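# Move ball to other post's cup, re-rest frame

## Task

Carry the ball over to the cup on the other post, set the frame back in its proper spot resting on its supports, then open the grippers and pull the arms away.

## Robot and tools

ROBOTS. Three identical i2rt Big YAM arms: arm1, arm2, arm3. Each has six joints, a two-finger gripper and a wrist camera. Foot (base_link) poses in the scene frame, in metres with quaternion wxyz: arm1 x=+1.453 y=+0.001 z=+0.802 quat (+0.014, +0.006, +0.004, -1.000); arm2 x=-0.723 y=+1.256 z=+0.793 quat (+0.876, -0.005, -0.006, -0.483); arm3 x=-0.733 y=-1.253 z=+0.780 quat (+0.875, -0.001, +0.002, +0.484). Each foot faces its own +x. The hand reaches about 1.0 m from the joint1 axis at most. Room cameras cam_high and cam_low are fixed; arm1_cam_wrist, arm2_cam_wrist, arm3_cam_wrist ride on the hands, sitting above the hand and looking toward the fingertips when the hand is level.

FRAME. One shared scene frame, origin on the floor, +z up. The hand point lies between the finger pads, roughly 1 cm behind the tips; fingers point along the hand's +z and open along its y. Printed hand positions can be off, more so at long reach, and a hand often settles a centimetre or more away from where it was sent.

JOINTS (absolute values, radians; gripper in metres; tolerance for done in brackets). joint1_rad -2.879..2.879 (0.045), turns arm about its foot, positive counter-clockwise seen from above, 0 = along foot's facing. joint2_rad 0..3.141 (0.14), shoulder; 0 = upper arm roughly level pointing back, increasing lifts it up then forward. joint3_rad 0..3.019 (0.09), elbow; 0 = folded, increasing opens. joint4_rad -1.692..1.57 (0.055), hand pitch, positive tips fingers up. joint5_rad -1.57..1.57 (0.03), sideways hand swing, positive to the arm's right. joint6_rad -2.094..2.094 (0.035), hand roll, positive clockwise viewed from behind. gripper_m 0..0.093 (0.003), fingertip gap, roughly 50-64 N per pad.

TOOL move. Arguments: arm1, arm2, arm3 (each optional; an arm omitted gets nothing new) and cameras. Each arm's part may hold:
- joints: an object keyed by joint name with absolute target values (units above). Any subset.
- target: one list of 7 numbers for that arm, [x, y, z, qw, qx, qy, qz], an absolute hand pose in the scene frame (metres, unit quaternion), same form as the printed hand line. The hand travels a straight line to it starting from its current hand_target pose. With target, joints may contain only gripper_m.
- speed: top path speed in m/s, 0.002 to 0.5, default 0.25; only allowed alongside target. Rotation is capped at twice this number in rad/s.
All motions in one call begin together; all hand paths in a call finish together, paced by the slowest. A path lasts 0.5-10 s and is cut off at 10 s; no call exceeds 15 s. Each control step clips the path pose to within 100 mm and 20 degrees of the measured hand, then solves damped IK, favouring position. Joint-only moves can swing the hand wide since joints run at differing speeds. Paths ignore obstacles and other arms. cameras: list from arm1_cam_wrist, arm2_cam_wrist, arm3_cam_wrist, cam_high, cam_low, all; omitted/null/["all"] gives all, [] none. Unknown keys make a call invalid; out-of-range values get it refused, and a refusal cancels the later move/wait/finished_scene calls in that reply. A move with no action just reports full state and images.

TOOL wait: seconds 0 to 10, optional cameras; commands nothing, returns state and images.
TOOL zoom_image: camera name and region [x0, y0, x1, y1] in pixels (origin top-left, at most 504x504) of that camera's latest image; only cameras in the latest images.
TOOL finished_scene: scene number; ends the scene irreversibly. The goal must hold with the robots idle.

RESULTS. Per robot: joint_positions, Joint velocities (rad/s, gripper m/s; "within noise" if still), joint torques (N m, positive toward larger angles; entries 3 and 4 wrap at ±28 so big values flip sign; includes gravity, has offsets), hand and hand_target poses. A "move" line lists commanded arms as done or their worst status. Status words: off_target (stopped short, may keep pushing); time_out (each joint keeps pushing toward a nearby target; on_its_own lists them; resend its current position to relax it); not_followed / "joint command not followed" / "pose unreachable" (a safety check withheld the motion; the arm may keep trying until given new targets); limit_stop_at_motor_heat. An arm under "as last shown" was not commanded; its lines repeat earlier values. The "pictures" line gives image order; images may lag the state slightly. Images come with OpenCV pinhole+radial calibration (K, D, T_world_to_cam); room cameras may have shifted up to about 2.3 degrees and 9 mm.

GRIPPER. Closed on nothing it reads 0.000-0.003. Holding a rigid part at full force it reads up to 0.005 below the part's width (some read up to 0.002 wider). For a firm grip command about 0.005 below the first-contact reading, more for small, round or soft things. To release, command well above the reading.

CAUTIONS. Arms keep pushing on contact and do not stop by themselves; sustained pushing, stretched-out poses or held loads heat motors (MOTOR HOT at 85 °C, at 100 °C the arm goes limp for 30-60 s and drops what it holds). Never let two robots press together, including one gripper closing on another's fingers; the anti-collision check can be late and ignores fingers, gripper housings and wrist cameras. Avoid drops, releasing moving parts, slamming, hard hits, and anything leaving the work area or reaching the floor. Loose objects can be nudged occasionally by outside disturbances. Move smoothly and finish with grippers open and arms withdrawn.

Each tool is called by a JSON object that holds its "name" and its "arguments", one argument or row to a line.

## Session

{"name": "move", "arguments": {

}}

Scene clock: 0.00 s.
Joint torques (N m): no reading
Motor temperatures (°C): arm1=[31 26 28 24 27 28 25] | arm2=[25 27 26 27 26 23 28] | arm3=[29 27 23 27 27 27 26]
Heat: arm1: hottest joint1_rad 31 °C; arm2: hottest gripper 28 °C; arm3: hottest joint1_rad 29 °C.
Joint velocities: within noise
arm1.joint_positions: joint1_rad=+0.203 joint2_rad=+0.622 joint3_rad=+1.315 joint4_rad=-1.336 joint5_rad=-0.046 joint6_rad=+0.438 gripper_m=+0.09396
arm1.joint_status: not commanded
arm1.hand: x=+1.2111 y=-0.0670 z=+1.3014 quat_wxyz=(-0.162, -0.893, +0.081, +0.411) (m; scene frame)
arm1.hand_target: x=+1.2125 y=-0.0668 z=+1.3161 quat_wxyz=(-0.166, -0.886, +0.080, +0.425) (m; scene frame)
arm1.hand_status: not commanded
arm2.joint_positions: joint1_rad=+0.406 joint2_rad=+0.452 joint3_rad=+1.446 joint4_rad=-1.508 joint5_rad=-0.244 joint6_rad=-0.216 gripper_m=+0.09396
arm2.joint_status: not commanded
arm2.hand: x=-0.5972 y=+1.2255 z=+1.3533 quat_wxyz=(-0.504, -0.101, -0.851, +0.109) (m; scene frame)
arm2.hand_target: x=-0.6003 y=+1.2276 z=+1.3611 quat_wxyz=(-0.513, -0.098, -0.845, +0.113) (m; scene frame)
arm2.hand_status: not commanded
arm3.joint_positions: joint1_rad=-0.063 joint2_rad=+0.628 joint3_rad=+1.351 joint4_rad=-1.201 joint5_rad=-0.068 joint6_rad=-0.044 gripper_m=+0.09396
arm3.joint_status: not commanded
arm3.hand: x=-0.5895 y=-1.0340 z=+1.3265 quat_wxyz=(-0.453, +0.423, -0.743, -0.253) (m; scene frame)
arm3.hand_target: x=-0.5913 y=-1.0365 z=+1.3404 quat_wxyz=(-0.465, +0.419, -0.736, -0.258) (m; scene frame)
arm3.hand_status: not commanded
pictures: arm1_cam_wrist, arm2_cam_wrist, arm3_cam_wrist, cam_high, cam_low

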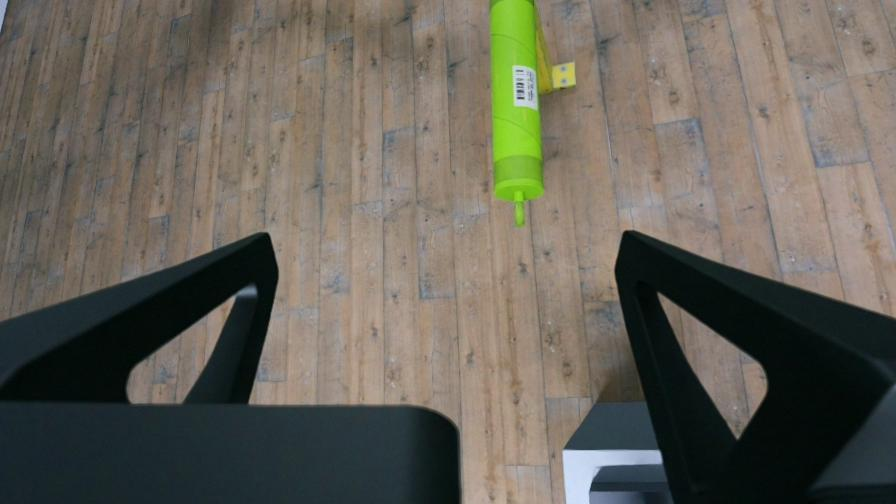

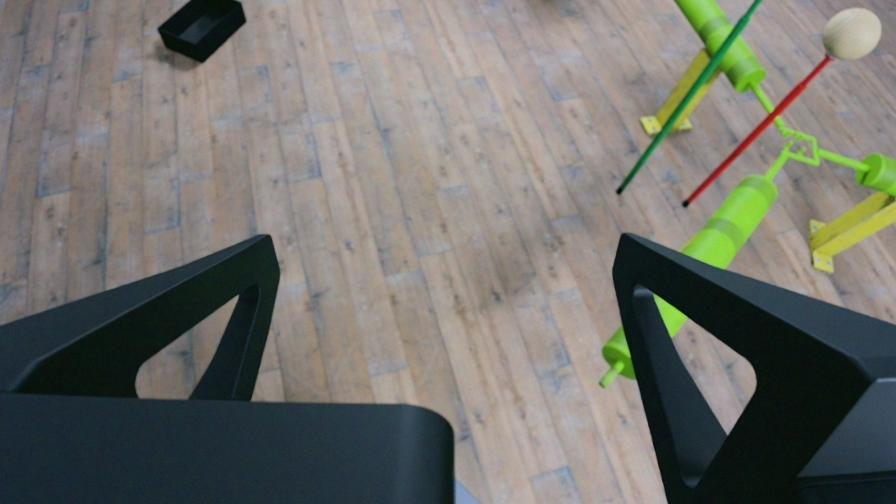

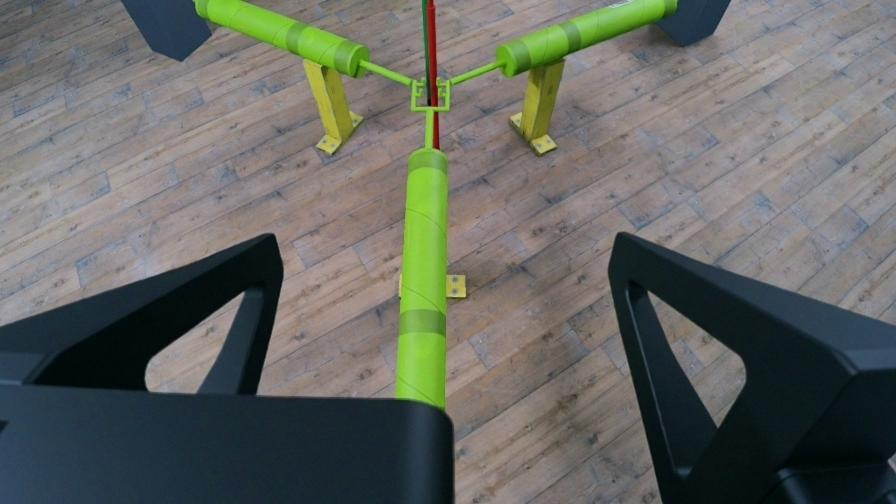

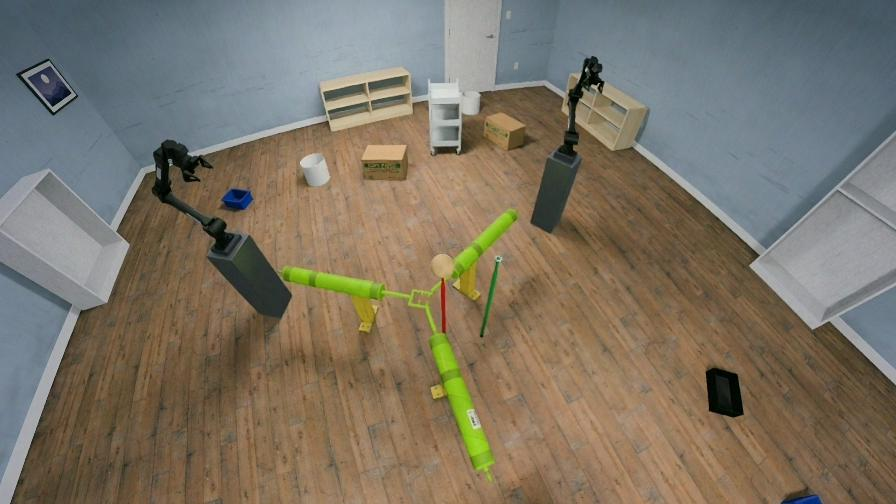

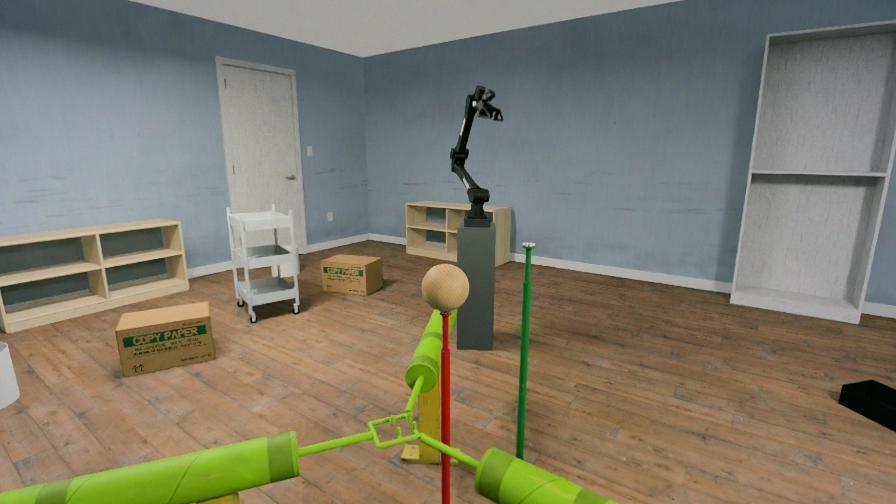

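{"name": "zoom_image", "arguments": {
  "camera": "cam_high",
  "region": [380, 240, 520, 350]
}}

{"name": "zoom_image", "arguments": {
  "camera": "cam_low",
  "region": [300, 220, 580, 504]
}}

{"name": "zoom_image", "arguments": {
  "camera": "arm3_cam_wrist",
  "region": [360, 40, 500, 140]
}}

{"name": "zoom_image", "arguments": {
  "camera": "arm2_cam_wrist",
  "region": [580, 0, 896, 400]
}}

{"name": "zoom_image", "arguments": {
  "camera": "cam_high",
  "region": [260, 180, 540, 500]
}}

Scaled by 3.600 from the camera's 896x504 image, which has a finer 1280x720 frame.

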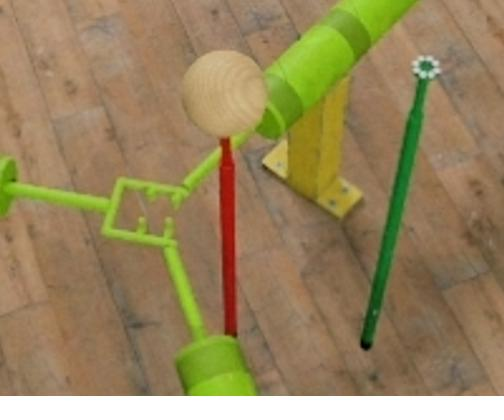

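Scaled by 1.775 from the camera's 896x504 image, which has a finer 1280x720 frame.

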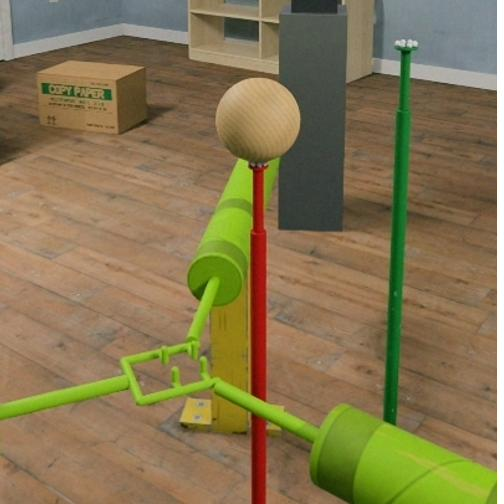

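Scaled by 3.600 from the camera's 896x504 image, which has a finer 1280x720 frame.

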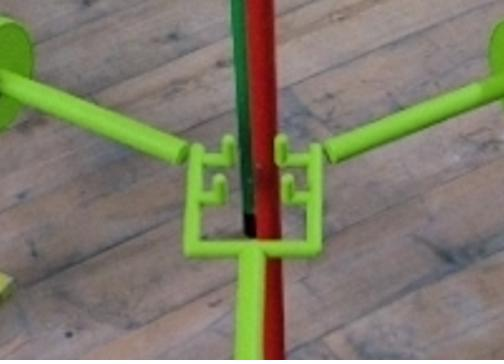

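Scaled by 1.260 from the camera's 896x504 image, which has a finer 1280x720 frame.

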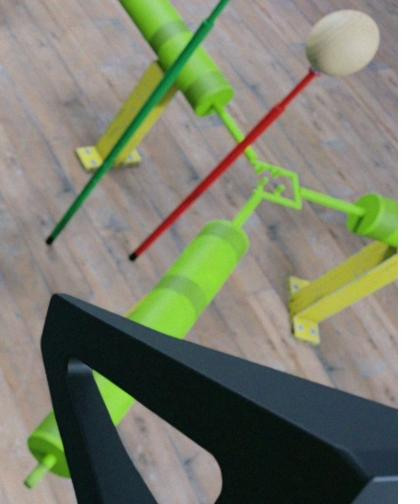

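Scaled by 1.575 from the camera's 896x504 image, which has a finer 1280x720 frame.

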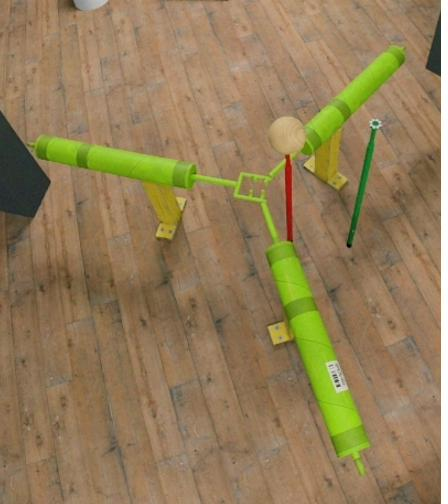

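{"name": "move", "arguments": {
  "arm1": {"target":[0.89,-0.21,0.80,0,1,0,0]},
  "arm2": {"target":[-0.48,0.68,0.80,0,-0.537,-0.843,0]},
  "arm3": {"target":[-0.56,-0.96,0.80,0,0.477,-0.879,0]}
}}

{"name": "wait", "arguments": {
  "seconds": 1
}}

Scene clock: 63.63 s.
Joint torques (N m): arm1=[0.32 -19.84 10.61 -0.06 0.16 0.06] | arm2=[1.55 -19.78 10.71 -0.32 -0.05 0.11] | arm3=[0.73 -6.77 9.31 0.87 -0.03 0.12]
Motor temperatures (°C): arm1=[31 26 37 25 27 27 24] | arm2=[25 28 33 27 25 22 27] | arm3=[28 27 34 27 26 27 25]
Heat: arm1: hottest joint3_rad 37 °C; arm2: hottest joint3_rad 33 °C; arm3: hottest joint3_rad 34 °C.
move: arm1 off_target; arm2 off_target; arm3 off_target
Joint velocities: within noise
arm1.joint_positions: joint1_rad=+0.315 joint2_rad=+2.067 joint3_rad=+1.520 joint4_rad=-1.057 joint5_rad=-0.008 joint6_rad=+0.371 gripper_m=+0.09396
arm1.joint_status: not commanded
arm1.hand: x=+0.9073 y=-0.1956 z=+0.7806 quat_wxyz=(+0.007, -1.000, +0.014, -0.022) (m; scene frame)
arm1.hand_target: x=+0.8910 y=-0.2098 z=+0.8005 quat_wxyz=(+0.000, -1.000, +0.000, +0.000) (m; scene frame)
arm1.hand_status: off_target (0.030 m and 3.1 deg from the pose sent, 0.612 m and 53.4 deg at the start)
arm2.joint_positions: joint1_rad=-0.167 joint2_rad=+2.118 joint3_rad=+1.639 joint4_rad=-1.120 joint5_rad=-0.003 joint6_rad=-0.050 gripper_m=+0.09396
arm2.joint_status: not commanded
arm2.hand: x=-0.4885 y=+0.6944 z=+0.7998 quat_wxyz=(+0.004, -0.533, -0.846, -0.005) (m; scene frame)
arm2.hand_target: x=-0.4803 y=+0.6807 z=+0.8002 quat_wxyz=(-0.001, -0.537, -0.843, +0.000) (m; scene frame)
arm2.hand_status: off_target (0.017 m and 0.9 deg from the pose sent, 0.786 m and 79.0 deg at the start)
arm3.joint_positions: joint1_rad=+0.018 joint2_rad=+1.446 joint3_rad=+0.733 joint4_rad=-0.877 joint5_rad=+0.003 joint6_rad=+0.035 gripper_m=+0.09396
arm3.joint_status: not commanded
arm3.hand: x=-0.5644 y=-0.9741 z=+0.7971 quat_wxyz=(+0.010, +0.477, -0.879, +0.007) (m; scene frame)
arm3.hand_target: x=-0.5602 y=-0.9604 z=+0.8003 quat_wxyz=(+0.000, +0.477, -0.879, +0.000) (m; scene frame)
arm3.hand_status: off_target (0.015 m and 1.4 deg from the pose sent, 0.532 m and 62.5 deg at the start)
pictures: arm1_cam_wrist, arm2_cam_wrist, arm3_cam_wrist, cam_high, cam_low
camera_calibration:
arm1_cam_wrist: T_world_to_cam=[[0.0186233, 0.999216, 0.0349468, 0.149354], [0.778149, -0.0364327, 0.627022, -1.20016], [0.627803, 0.0155166, -0.778217, 0.165651], [0, 0, 0, 1]] pos_world=[0.827128, -0.195533, 0.876221]
arm2_cam_wrist: T_world_to_cam=[[-0.903445, -0.428702, 0.00139063, -0.146261], [-0.346146, 0.731372, 0.587603, -1.1391], [-0.252924, 0.530386, -0.809148, 0.279091], [0, 0, 0, 1]] pos_world=[-0.455845, 0.62238, 0.89537]
arm3_cam_wrist: T_world_to_cam=[[0.84205, -0.539399, -0.00113431, -0.0494973], [-0.425968, -0.666261, 0.612084, -1.37406], [-0.330913, -0.514922, -0.790792, 0.0680364], [0, 0, 0, 1]] pos_world=[-0.521111, -0.907146, 0.894784]

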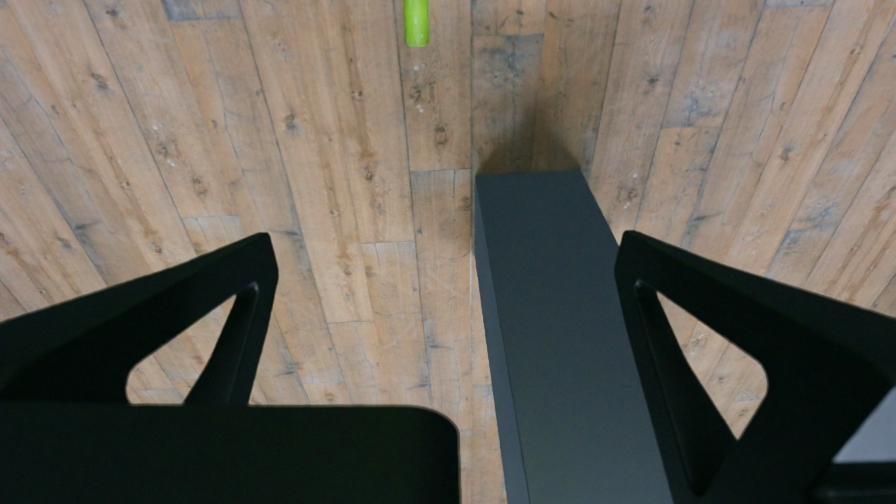

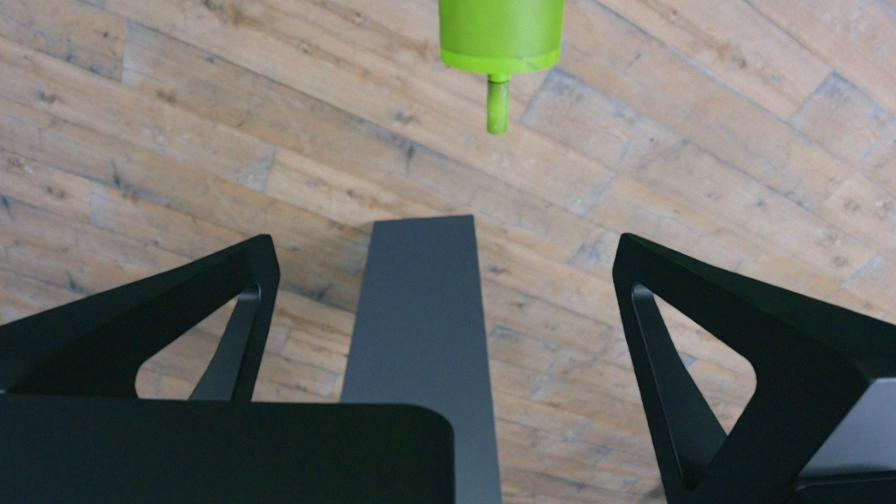

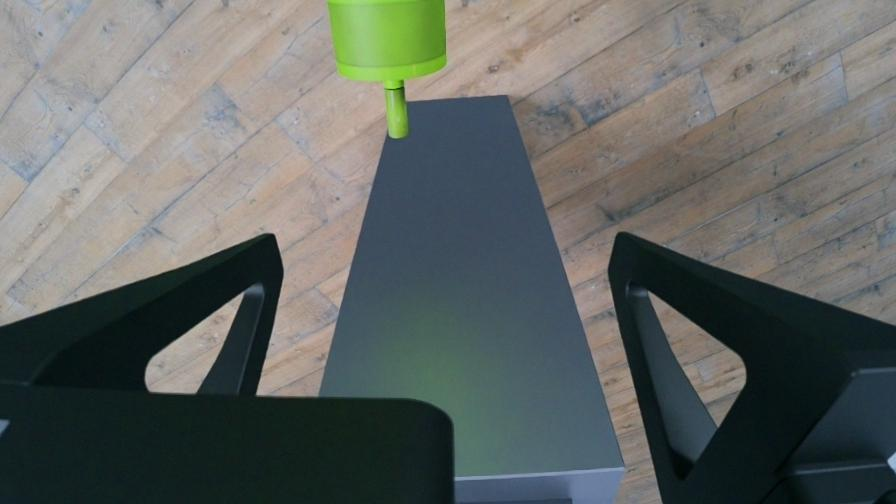

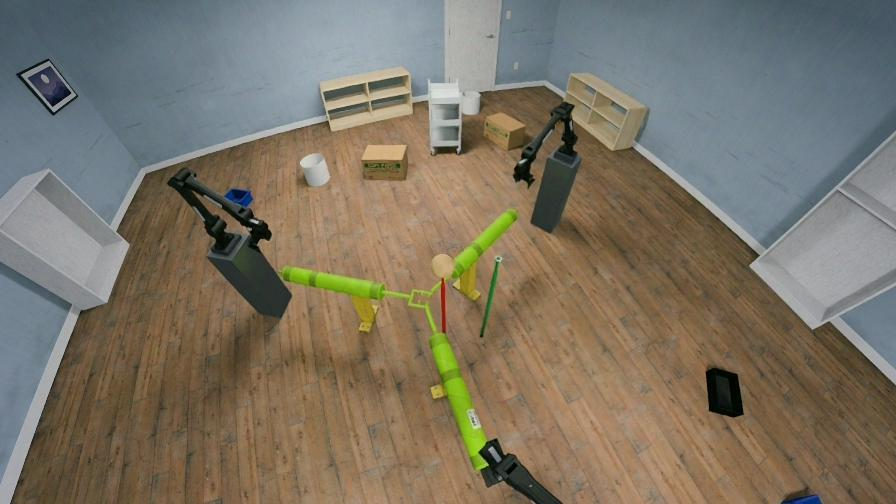

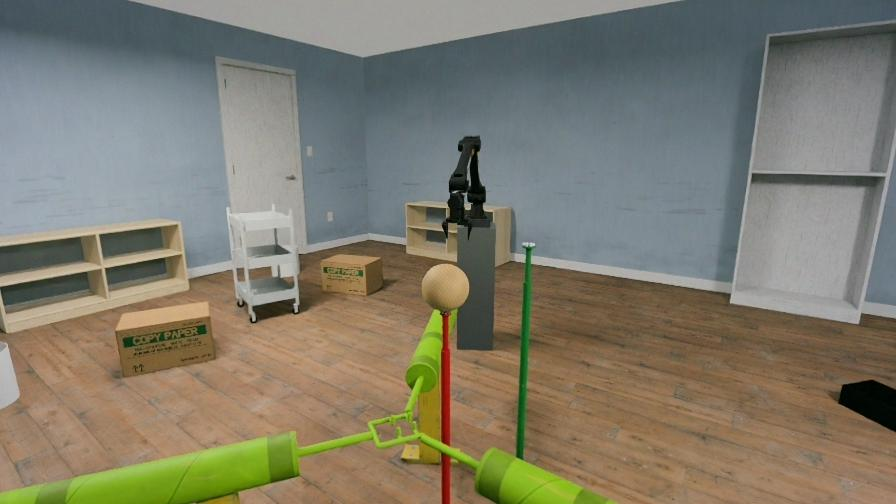

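Scene clock: 64.63 s.
Joint torques (N m): arm1=[0.44 -20.25 10.63 -0.03 0.17 0.06] | arm2=[1.55 -19.78 10.7 -0.34 -0.05 0.12] | arm3=[0.73 -6.77 9.31 0.87 -0.03 0.12]
Motor temperatures (°C): arm1=[31 26 37 25 27 27 24] | arm2=[25 28 33 27 25 22 27] | arm3=[28 27 34 27 26 27 25]
Heat: arm1: hottest joint3_rad 37 °C; arm2: hottest joint3_rad 33 °C; arm3: hottest joint3_rad 34 °C.
Joint velocities: within noise
arm1.joint_positions: joint1_rad=+0.315 joint2_rad=+2.067 joint3_rad=+1.520 joint4_rad=-1.057 joint5_rad=-0.008 joint6_rad=+0.371 gripper_m=+0.09396
arm1.joint_status: not commanded
arm1.hand: x=+0.9074 y=-0.1956 z=+0.7806 quat_wxyz=(+0.007, -1.000, +0.014, -0.023) (m; scene frame)
arm1.hand_target: x=+0.8911 y=-0.2098 z=+0.8005 quat_wxyz=(+0.000, -1.000, +0.000, +0.000) (m; scene frame)
arm1.hand_status: off_target (0.030 m and 3.1 deg from the pose sent, 0.612 m and 53.4 deg at the start)
arm2.joint_positions: joint1_rad=-0.167 joint2_rad=+2.118 joint3_rad=+1.639 joint4_rad=-1.121 joint5_rad=-0.003 joint6_rad=-0.050 gripper_m=+0.09396
arm2.joint_status: not commanded
arm2.hand: x=-0.4885 y=+0.6945 z=+0.7998 quat_wxyz=(+0.004, -0.533, -0.846, -0.005) (m; scene frame)
arm2.hand_target: x=-0.4803 y=+0.6807 z=+0.8002 quat_wxyz=(-0.001, -0.537, -0.843, +0.000) (m; scene frame)
arm2.hand_status: off_target (0.017 m and 0.9 deg from the pose sent, 0.786 m and 79.0 deg at the start)
arm3.joint_positions: joint1_rad=+0.018 joint2_rad=+1.446 joint3_rad=+0.733 joint4_rad=-0.877 joint5_rad=+0.003 joint6_rad=+0.035 gripper_m=+0.09396
arm3.joint_status: not commanded
arm3.hand: x=-0.5644 y=-0.9740 z=+0.7971 quat_wxyz=(+0.010, +0.477, -0.879, +0.007) (m; scene frame)
arm3.hand_target: x=-0.5602 y=-0.9603 z=+0.8003 quat_wxyz=(+0.000, +0.477, -0.879, +0.000) (m; scene frame)
arm3.hand_status: off_target (0.015 m and 1.4 deg from the pose sent, 0.532 m and 62.5 deg at the start)
wait: 1.00 s; at rest by 0.27 s
pictures: arm1_cam_wrist, arm2_cam_wrist, arm3_cam_wrist, cam_high, cam_low
camera_calibration:
arm1_cam_wrist: T_world_to_cam=[[0.0186257, 0.99921, 0.0350933, 0.149221], [0.777923, -0.0365321, 0.627297, -1.20031], [0.628083, 0.015616, -0.777989, 0.165176], [0, 0, 0, 1]] pos_world=[0.827228, -0.195533, 0.876221]
arm2_cam_wrist: T_world_to_cam=[[-0.903456, -0.428679, 0.00136253, -0.146255], [-0.346048, 0.731177, 0.587904, -1.13921], [-0.253018, 0.530674, -0.80893, 0.278673], [0, 0, 0, 1]] pos_world=[-0.455846, 0.62238, 0.895369]
arm3_cam_wrist: T_world_to_cam=[[0.842062, -0.539379, -0.00114328, -0.0494949], [-0.426083, -0.666484, 0.611761, -1.37398], [-0.330733, -0.514654, -0.791042, 0.0687602], [0, 0, 0, 1]] pos_world=[-0.521011, -0.907046, 0.894885]

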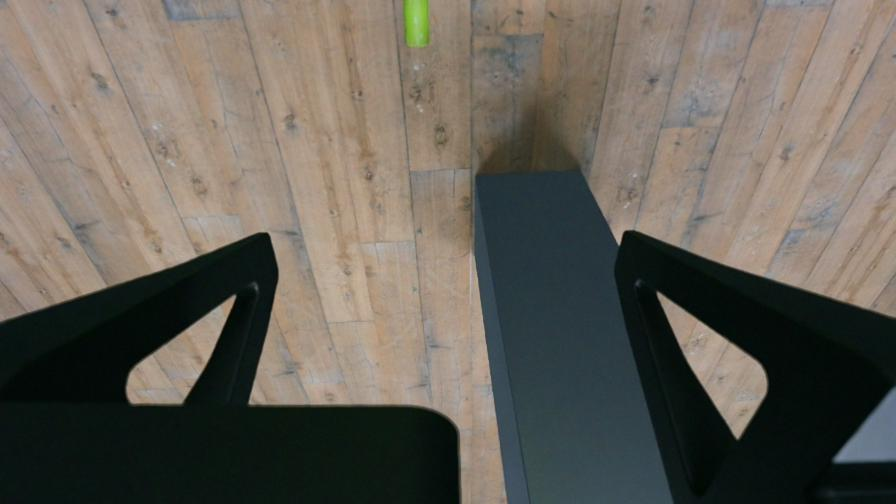

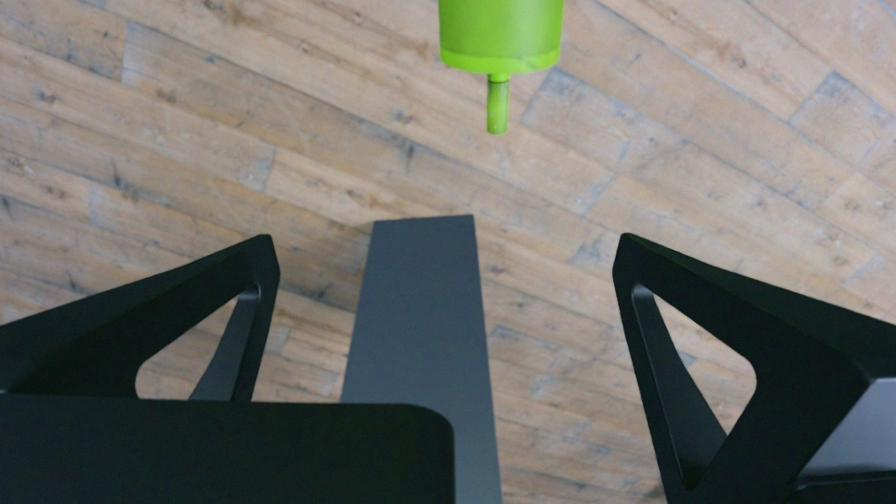

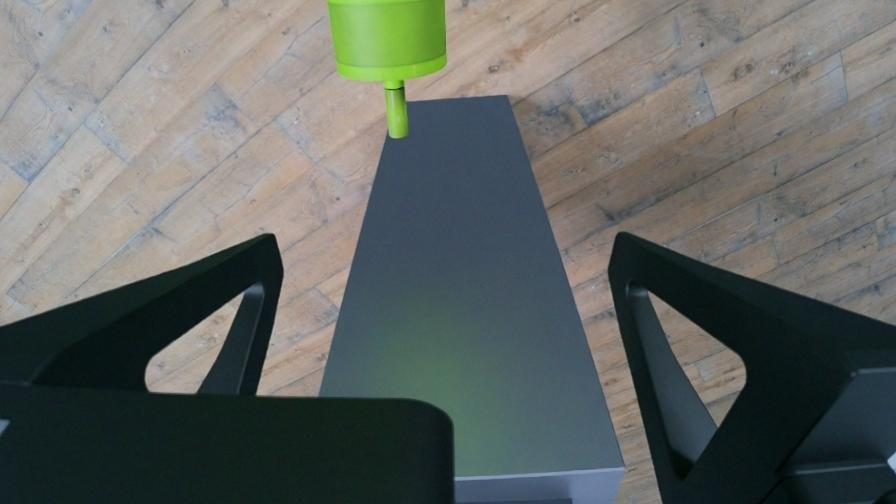

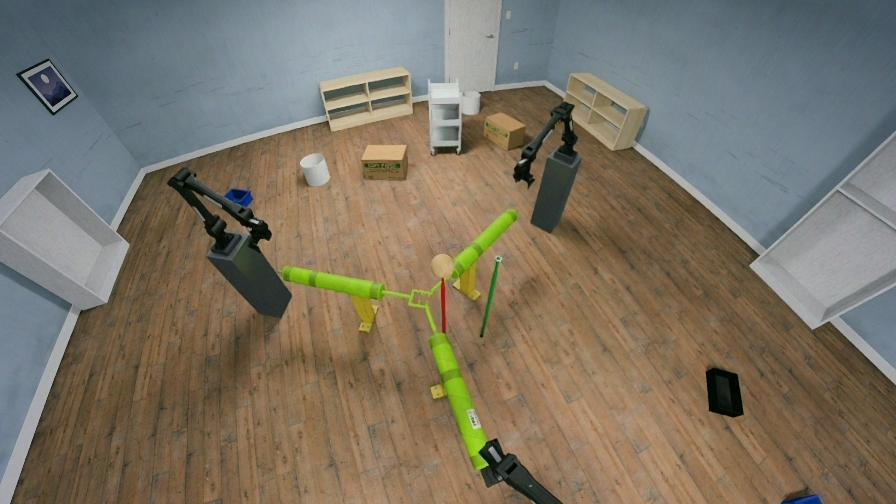

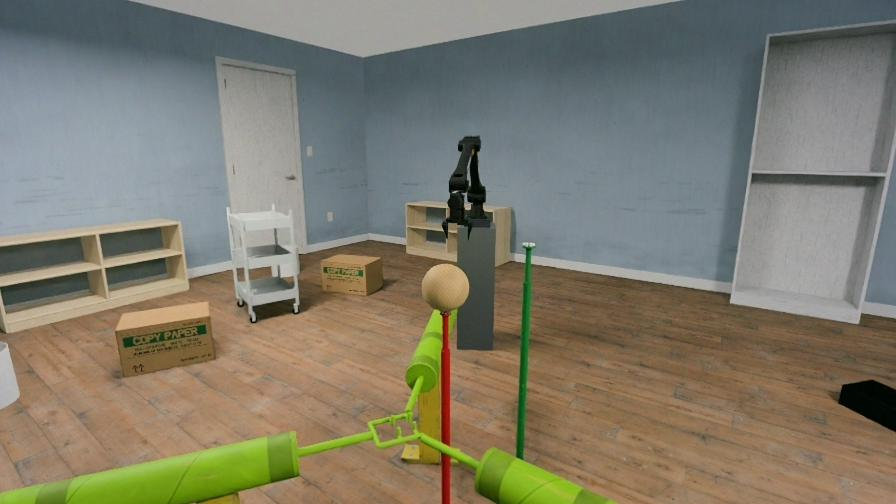

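{"name": "move", "arguments": {
  "arm1": {"target":[0.896,-0.212,0.605,0,0.9998,-0.0218,0]},
  "arm2": {"target":[-0.546,0.716,0.60,0,-0.521,-0.8536,0]},
  "arm3": {"target":[-0.637,-0.998,0.60,0,0.4787,-0.878,0]}
}}

Scene clock: 92.10 s.
Joint torques (N m): arm1=[0.44 -21.66 7.08 0.69 0.14 0.3] | arm2=[0.73 -19.55 5.08 0.42 -0.07 -0.15] | arm3=[0.67 -7.3 2 1.09 0.16 0.1]
Motor temperatures (°C): arm1=[31 30 38 24 27 27 24] | arm2=[25 33 35 27 25 22 27] | arm3=[28 27 35 27 25 26 25]
Heat: arm1: hottest joint3_rad 38 °C; arm2: hottest joint3_rad 35 °C; arm3: hottest joint3_rad 35 °C.
move: arm1 off_target; arm2 off_target; arm3 done
Joint velocities: within noise
arm1.joint_positions: joint1_rad=+0.323 joint2_rad=+2.390 joint3_rad=+1.501 joint4_rad=-0.719 joint5_rad=-0.008 joint6_rad=+0.397 gripper_m=+0.09396
arm1.joint_status: not commanded
arm1.hand: x=+0.9140 y=-0.1967 z=+0.5911 quat_wxyz=(+0.008, -0.999, +0.023, -0.024) (m; scene frame)
arm1.hand_target: x=+0.8966 y=-0.2119 z=+0.6055 quat_wxyz=(+0.000, -1.000, +0.022, +0.000) (m; scene frame)
arm1.hand_status: off_target (0.027 m and 2.9 deg from the pose sent, 0.177 m and 2.9 deg at the start)
arm2.joint_positions: joint1_rad=-0.239 joint2_rad=+2.335 joint3_rad=+1.434 joint4_rad=-0.674 joint5_rad=-0.001 joint6_rad=-0.142 gripper_m=+0.09396
arm2.joint_status: not commanded
arm2.hand: x=-0.5415 y=+0.7136 z=+0.6142 quat_wxyz=(-0.005, -0.525, -0.851, +0.003) (m; scene frame)
arm2.hand_target: x=-0.5459 y=+0.7163 z=+0.6004 quat_wxyz=(+0.000, -0.521, -0.854, +0.000) (m; scene frame)
arm2.hand_status: off_target (0.015 m and 0.9 deg from the pose sent, 0.209 m and 1.8 deg at the start)
arm3.joint_positions: joint1_rad=+0.192 joint2_rad=+1.974 joint3_rad=+0.501 joint4_rad=-0.096 joint5_rad=+0.000 joint6_rad=+0.204 gripper_m=+0.09396
arm3.joint_status: not commanded
arm3.hand: x=-0.6363 y=-1.0017 z=+0.6045 quat_wxyz=(+0.002, +0.479, -0.878, +0.000) (m; scene frame)
arm3.hand_target: x=-0.6370 y=-0.9982 z=+0.6002 quat_wxyz=(+0.000, +0.479, -0.878, +0.000) (m; scene frame)
arm3.hand_status: done (0.006 m and 0.2 deg from the pose sent, 0.211 m and 1.4 deg at the start)
pictures: arm1_cam_wrist, arm2_cam_wrist, arm3_cam_wrist, cam_high, cam_low
camera_calibration:
arm1_cam_wrist: T_world_to_cam=[[0.0371952, 0.998607, 0.0374296, 0.138479], [0.775274, -0.0524693, 0.629442, -1.08851], [0.630529, 0.00560598, -0.776146, 0.00830801], [0, 0, 0, 1]] pos_world=[0.833507, -0.195446, 0.686421]
arm2_cam_wrist: T_world_to_cam=[[-0.894959, -0.446131, 0.00405655, -0.17029], [-0.365331, 0.73803, 0.567314, -1.06508], [-0.25609, 0.506241, -0.823491, 0.129669], [0, 0, 0, 1]] pos_world=[-0.508302, 0.644445, 0.711707]
arm3_cam_wrist: T_world_to_cam=[[0.844723, -0.53518, -0.00495011, 0.00414366], [-0.427467, -0.680217, 0.595463, -1.31003], [-0.322047, -0.500886, -0.803367, -0.0948299], [0, 0, 0, 1]] pos_world=[-0.594035, -0.936387, 0.703912]

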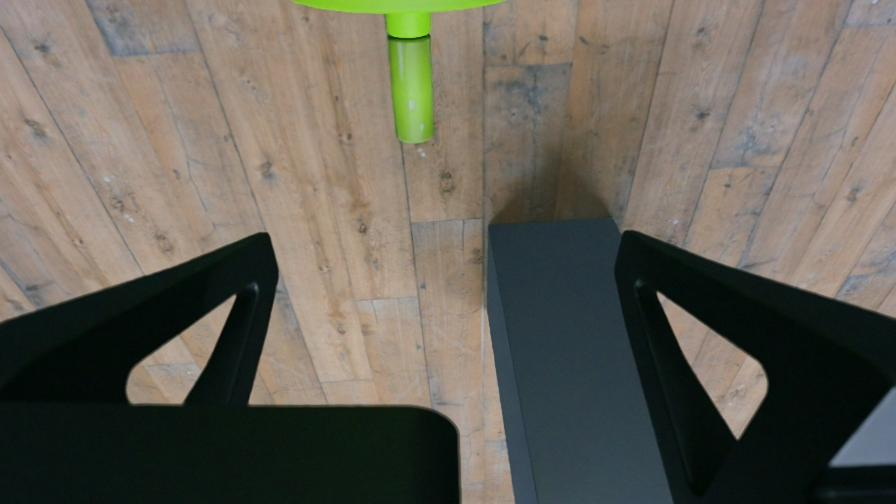

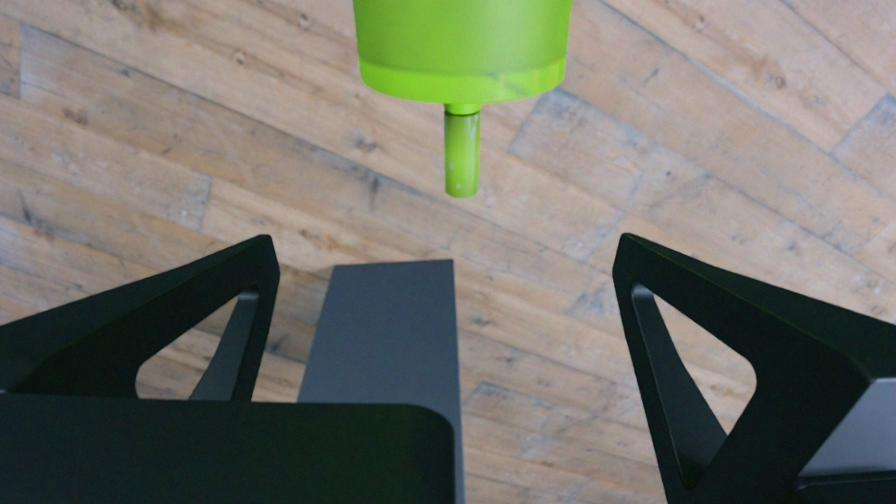

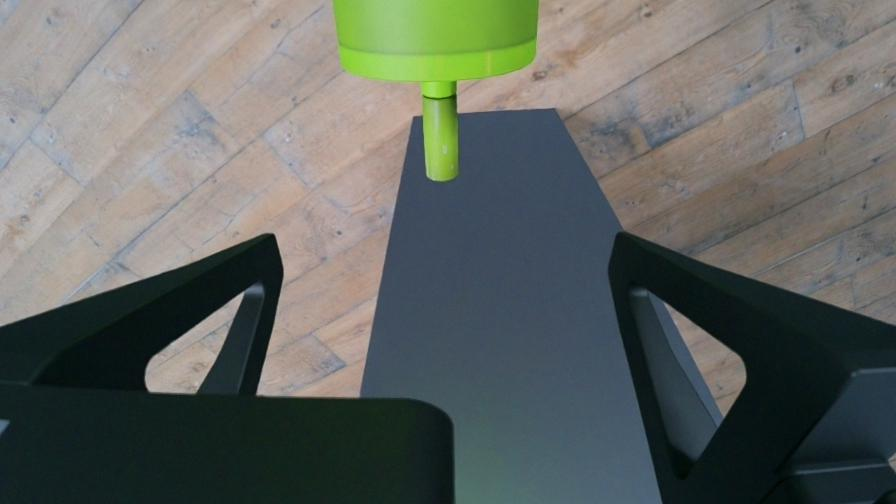

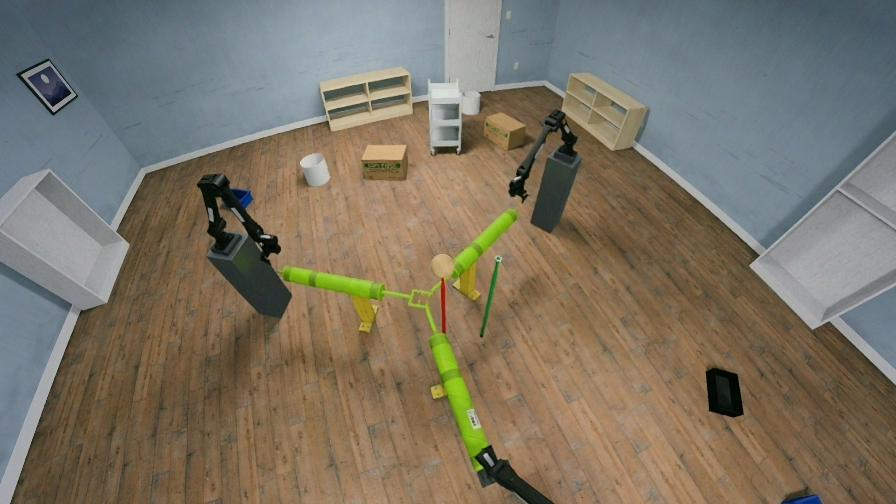

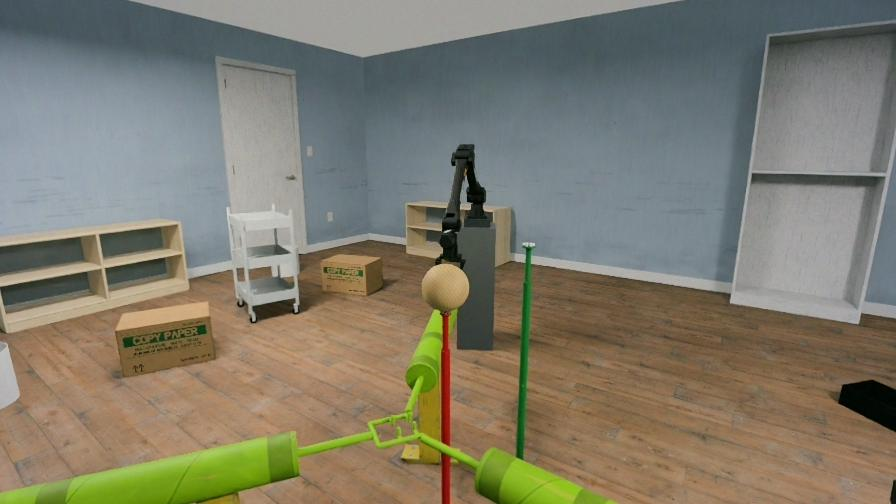

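{"name": "move", "arguments": {
  "arm1": {"target":[0.895,-0.221,0.494,0,0.9998,-0.0218,0],"speed":0.1},
  "arm2": {"target":[-0.565,0.736,0.468,0,-0.521,-0.8536,0],"speed":0.1},
  "arm3": {"target":[-0.650,-1.013,0.476,0,0.4787,-0.878,0],"speed":0.1}
}}

Scene clock: 106.50 s.
Joint torques (N m): arm1=[0.38 -21.42 6.79 0.72 0.15 0.3] | arm2=[0.26 -19.14 5.16 0.35 -0.06 -0.16] | arm3=[0.73 -8.82 -1.77 0.94 0.17 0.12]
Motor temperatures (°C): arm1=[31 30 38 24 27 27 24] | arm2=[25 35 35 27 25 22 27] | arm3=[28 28 31 27 25 26 25]
Heat: arm1: hottest joint3_rad 38 °C; arm2: hottest joint2_rad 35 °C; arm3: hottest joint3_rad 31 °C.
move: arm1 off_target; arm2 off_target; arm3 done
Joint velocities: within noise
arm1.joint_positions: joint1_rad=+0.337 joint2_rad=+2.619 joint3_rad=+1.617 joint4_rad=-0.600 joint5_rad=-0.008 joint6_rad=+0.411 gripper_m=+0.09396
arm1.joint_status: not commanded
arm1.hand: x=+0.9133 y=-0.2055 z=+0.4867 quat_wxyz=(+0.007, -0.999, +0.023, -0.022) (m; scene frame)
arm1.hand_target: x=+0.8956 y=-0.2209 z=+0.4948 quat_wxyz=(+0.000, -1.000, +0.022, +0.000) (m; scene frame)
arm1.hand_status: off_target (0.025 m and 2.6 deg from the pose sent, 0.102 m and 2.9 deg at the start)
arm2.joint_positions: joint1_rad=-0.257 joint2_rad=+2.591 joint3_rad=+1.448 joint4_rad=-0.452 joint5_rad=+0.000 joint6_rad=-0.165 gripper_m=+0.09396
arm2.joint_status: not commanded
arm2.hand: x=-0.5617 y=+0.7437 z=+0.4789 quat_wxyz=(+0.003, -0.523, -0.852, -0.004) (m; scene frame)
arm2.hand_target: x=-0.5651 y=+0.7364 z=+0.4684 quat_wxyz=(+0.000, -0.521, -0.854, +0.000) (m; scene frame)
arm2.hand_status: off_target (0.014 m and 0.6 deg from the pose sent, 0.150 m and 0.9 deg at the start)
arm3.joint_positions: joint1_rad=+0.217 joint2_rad=+2.461 joint3_rad=+0.619 joint4_rad=+0.277 joint5_rad=+0.000 joint6_rad=+0.230 gripper_m=+0.09396
arm3.joint_status: not commanded
arm3.hand: x=-0.6472 y=-1.0111 z=+0.4807 quat_wxyz=(+0.000, +0.479, -0.878, -0.002) (m; scene frame)
arm3.hand_target: x=-0.6500 y=-1.0130 z=+0.4761 quat_wxyz=(+0.000, +0.479, -0.878, +0.000) (m; scene frame)
arm3.hand_status: done (0.006 m and 0.2 deg from the pose sent, 0.130 m and 0.2 deg at the start)
pictures: arm1_cam_wrist, arm2_cam_wrist, arm3_cam_wrist, cam_high, cam_low
camera_calibration:
arm1_cam_wrist: T_world_to_cam=[[0.0369405, 0.998673, 0.035874, 0.152096], [0.778434, -0.0512676, 0.62563, -1.02352], [0.626639, 0.00481441, -0.779295, -0.0673297], [0, 0, 0, 1]] pos_world=[0.833316, -0.204044, 0.582419]
arm2_cam_wrist: T_world_to_cam=[[-0.893065, -0.449926, 0.00142993, -0.169221], [-0.364254, 0.724872, 0.584704, -1.01589], [-0.26411, 0.521658, -0.811245, -0.0239895], [0, 0, 0, 1]] pos_world=[-0.527503, 0.672766, 0.574775]
arm3_cam_wrist: T_world_to_cam=[[0.844293, -0.535846, -0.0061562, 0.00727888], [-0.429053, -0.682822, 0.591326, -1.24903], [-0.321063, -0.496612, -0.806409, -0.196193], [0, 0, 0, 1]] pos_world=[-0.605038, -0.946399, 0.580419]

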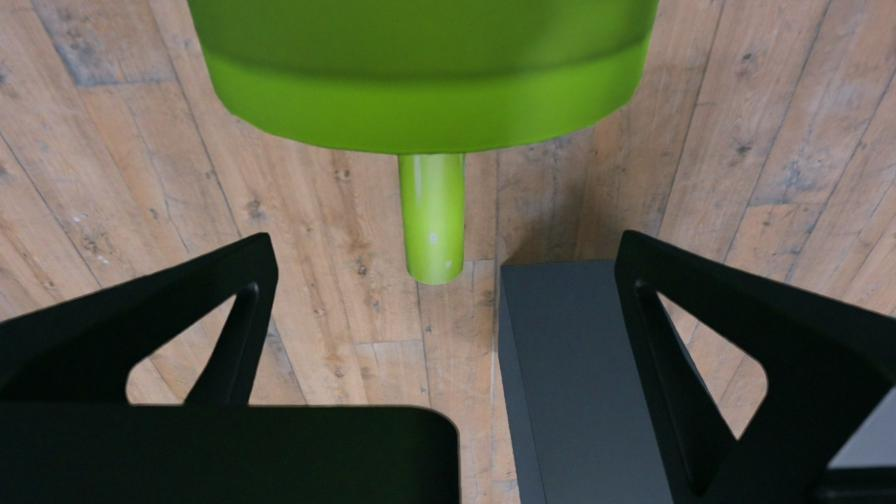

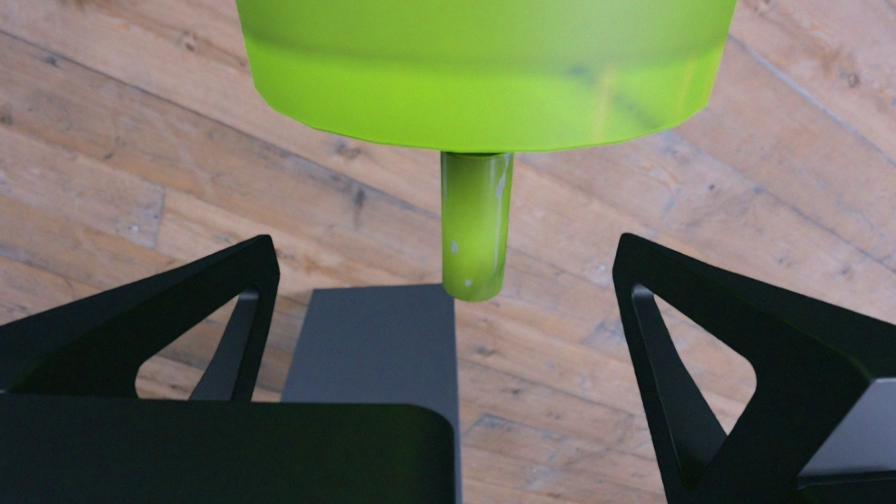

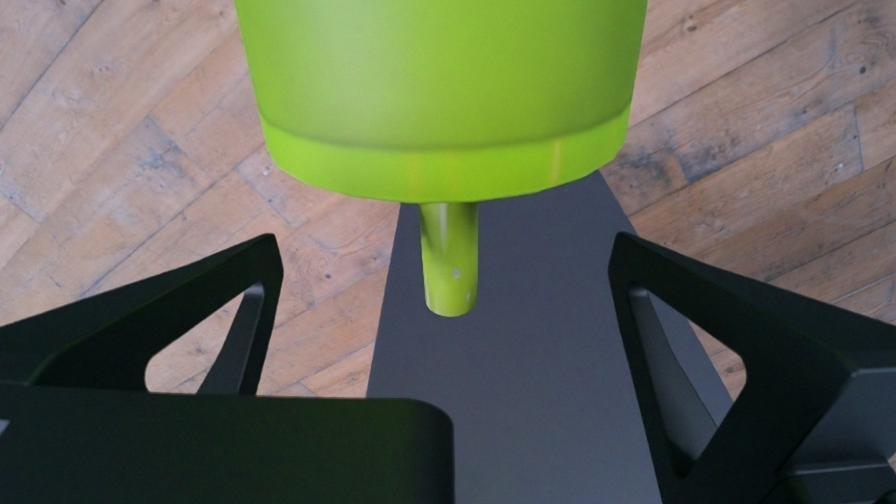

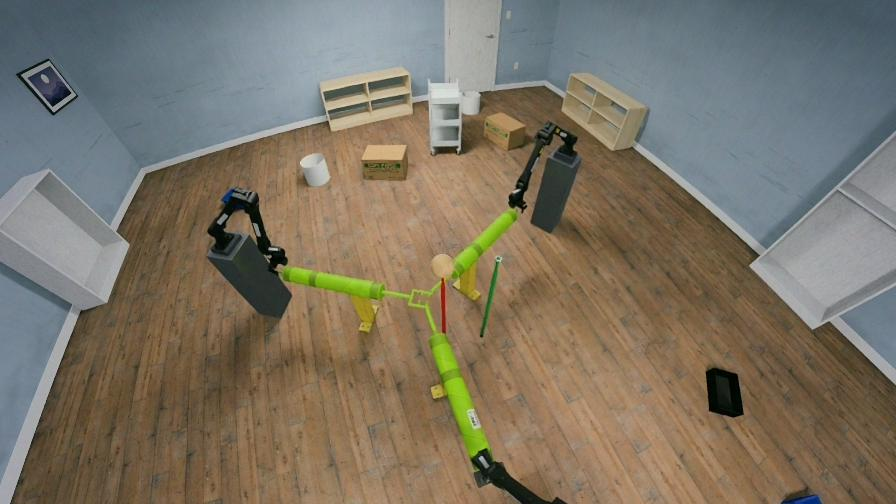

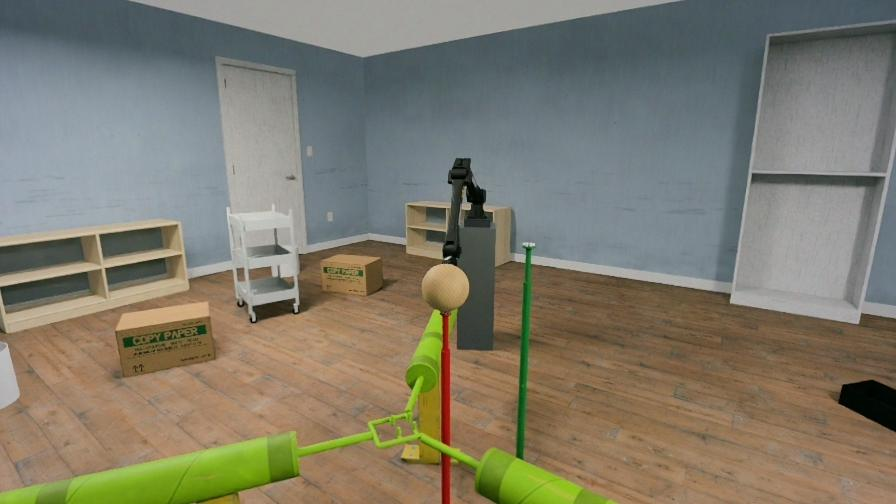

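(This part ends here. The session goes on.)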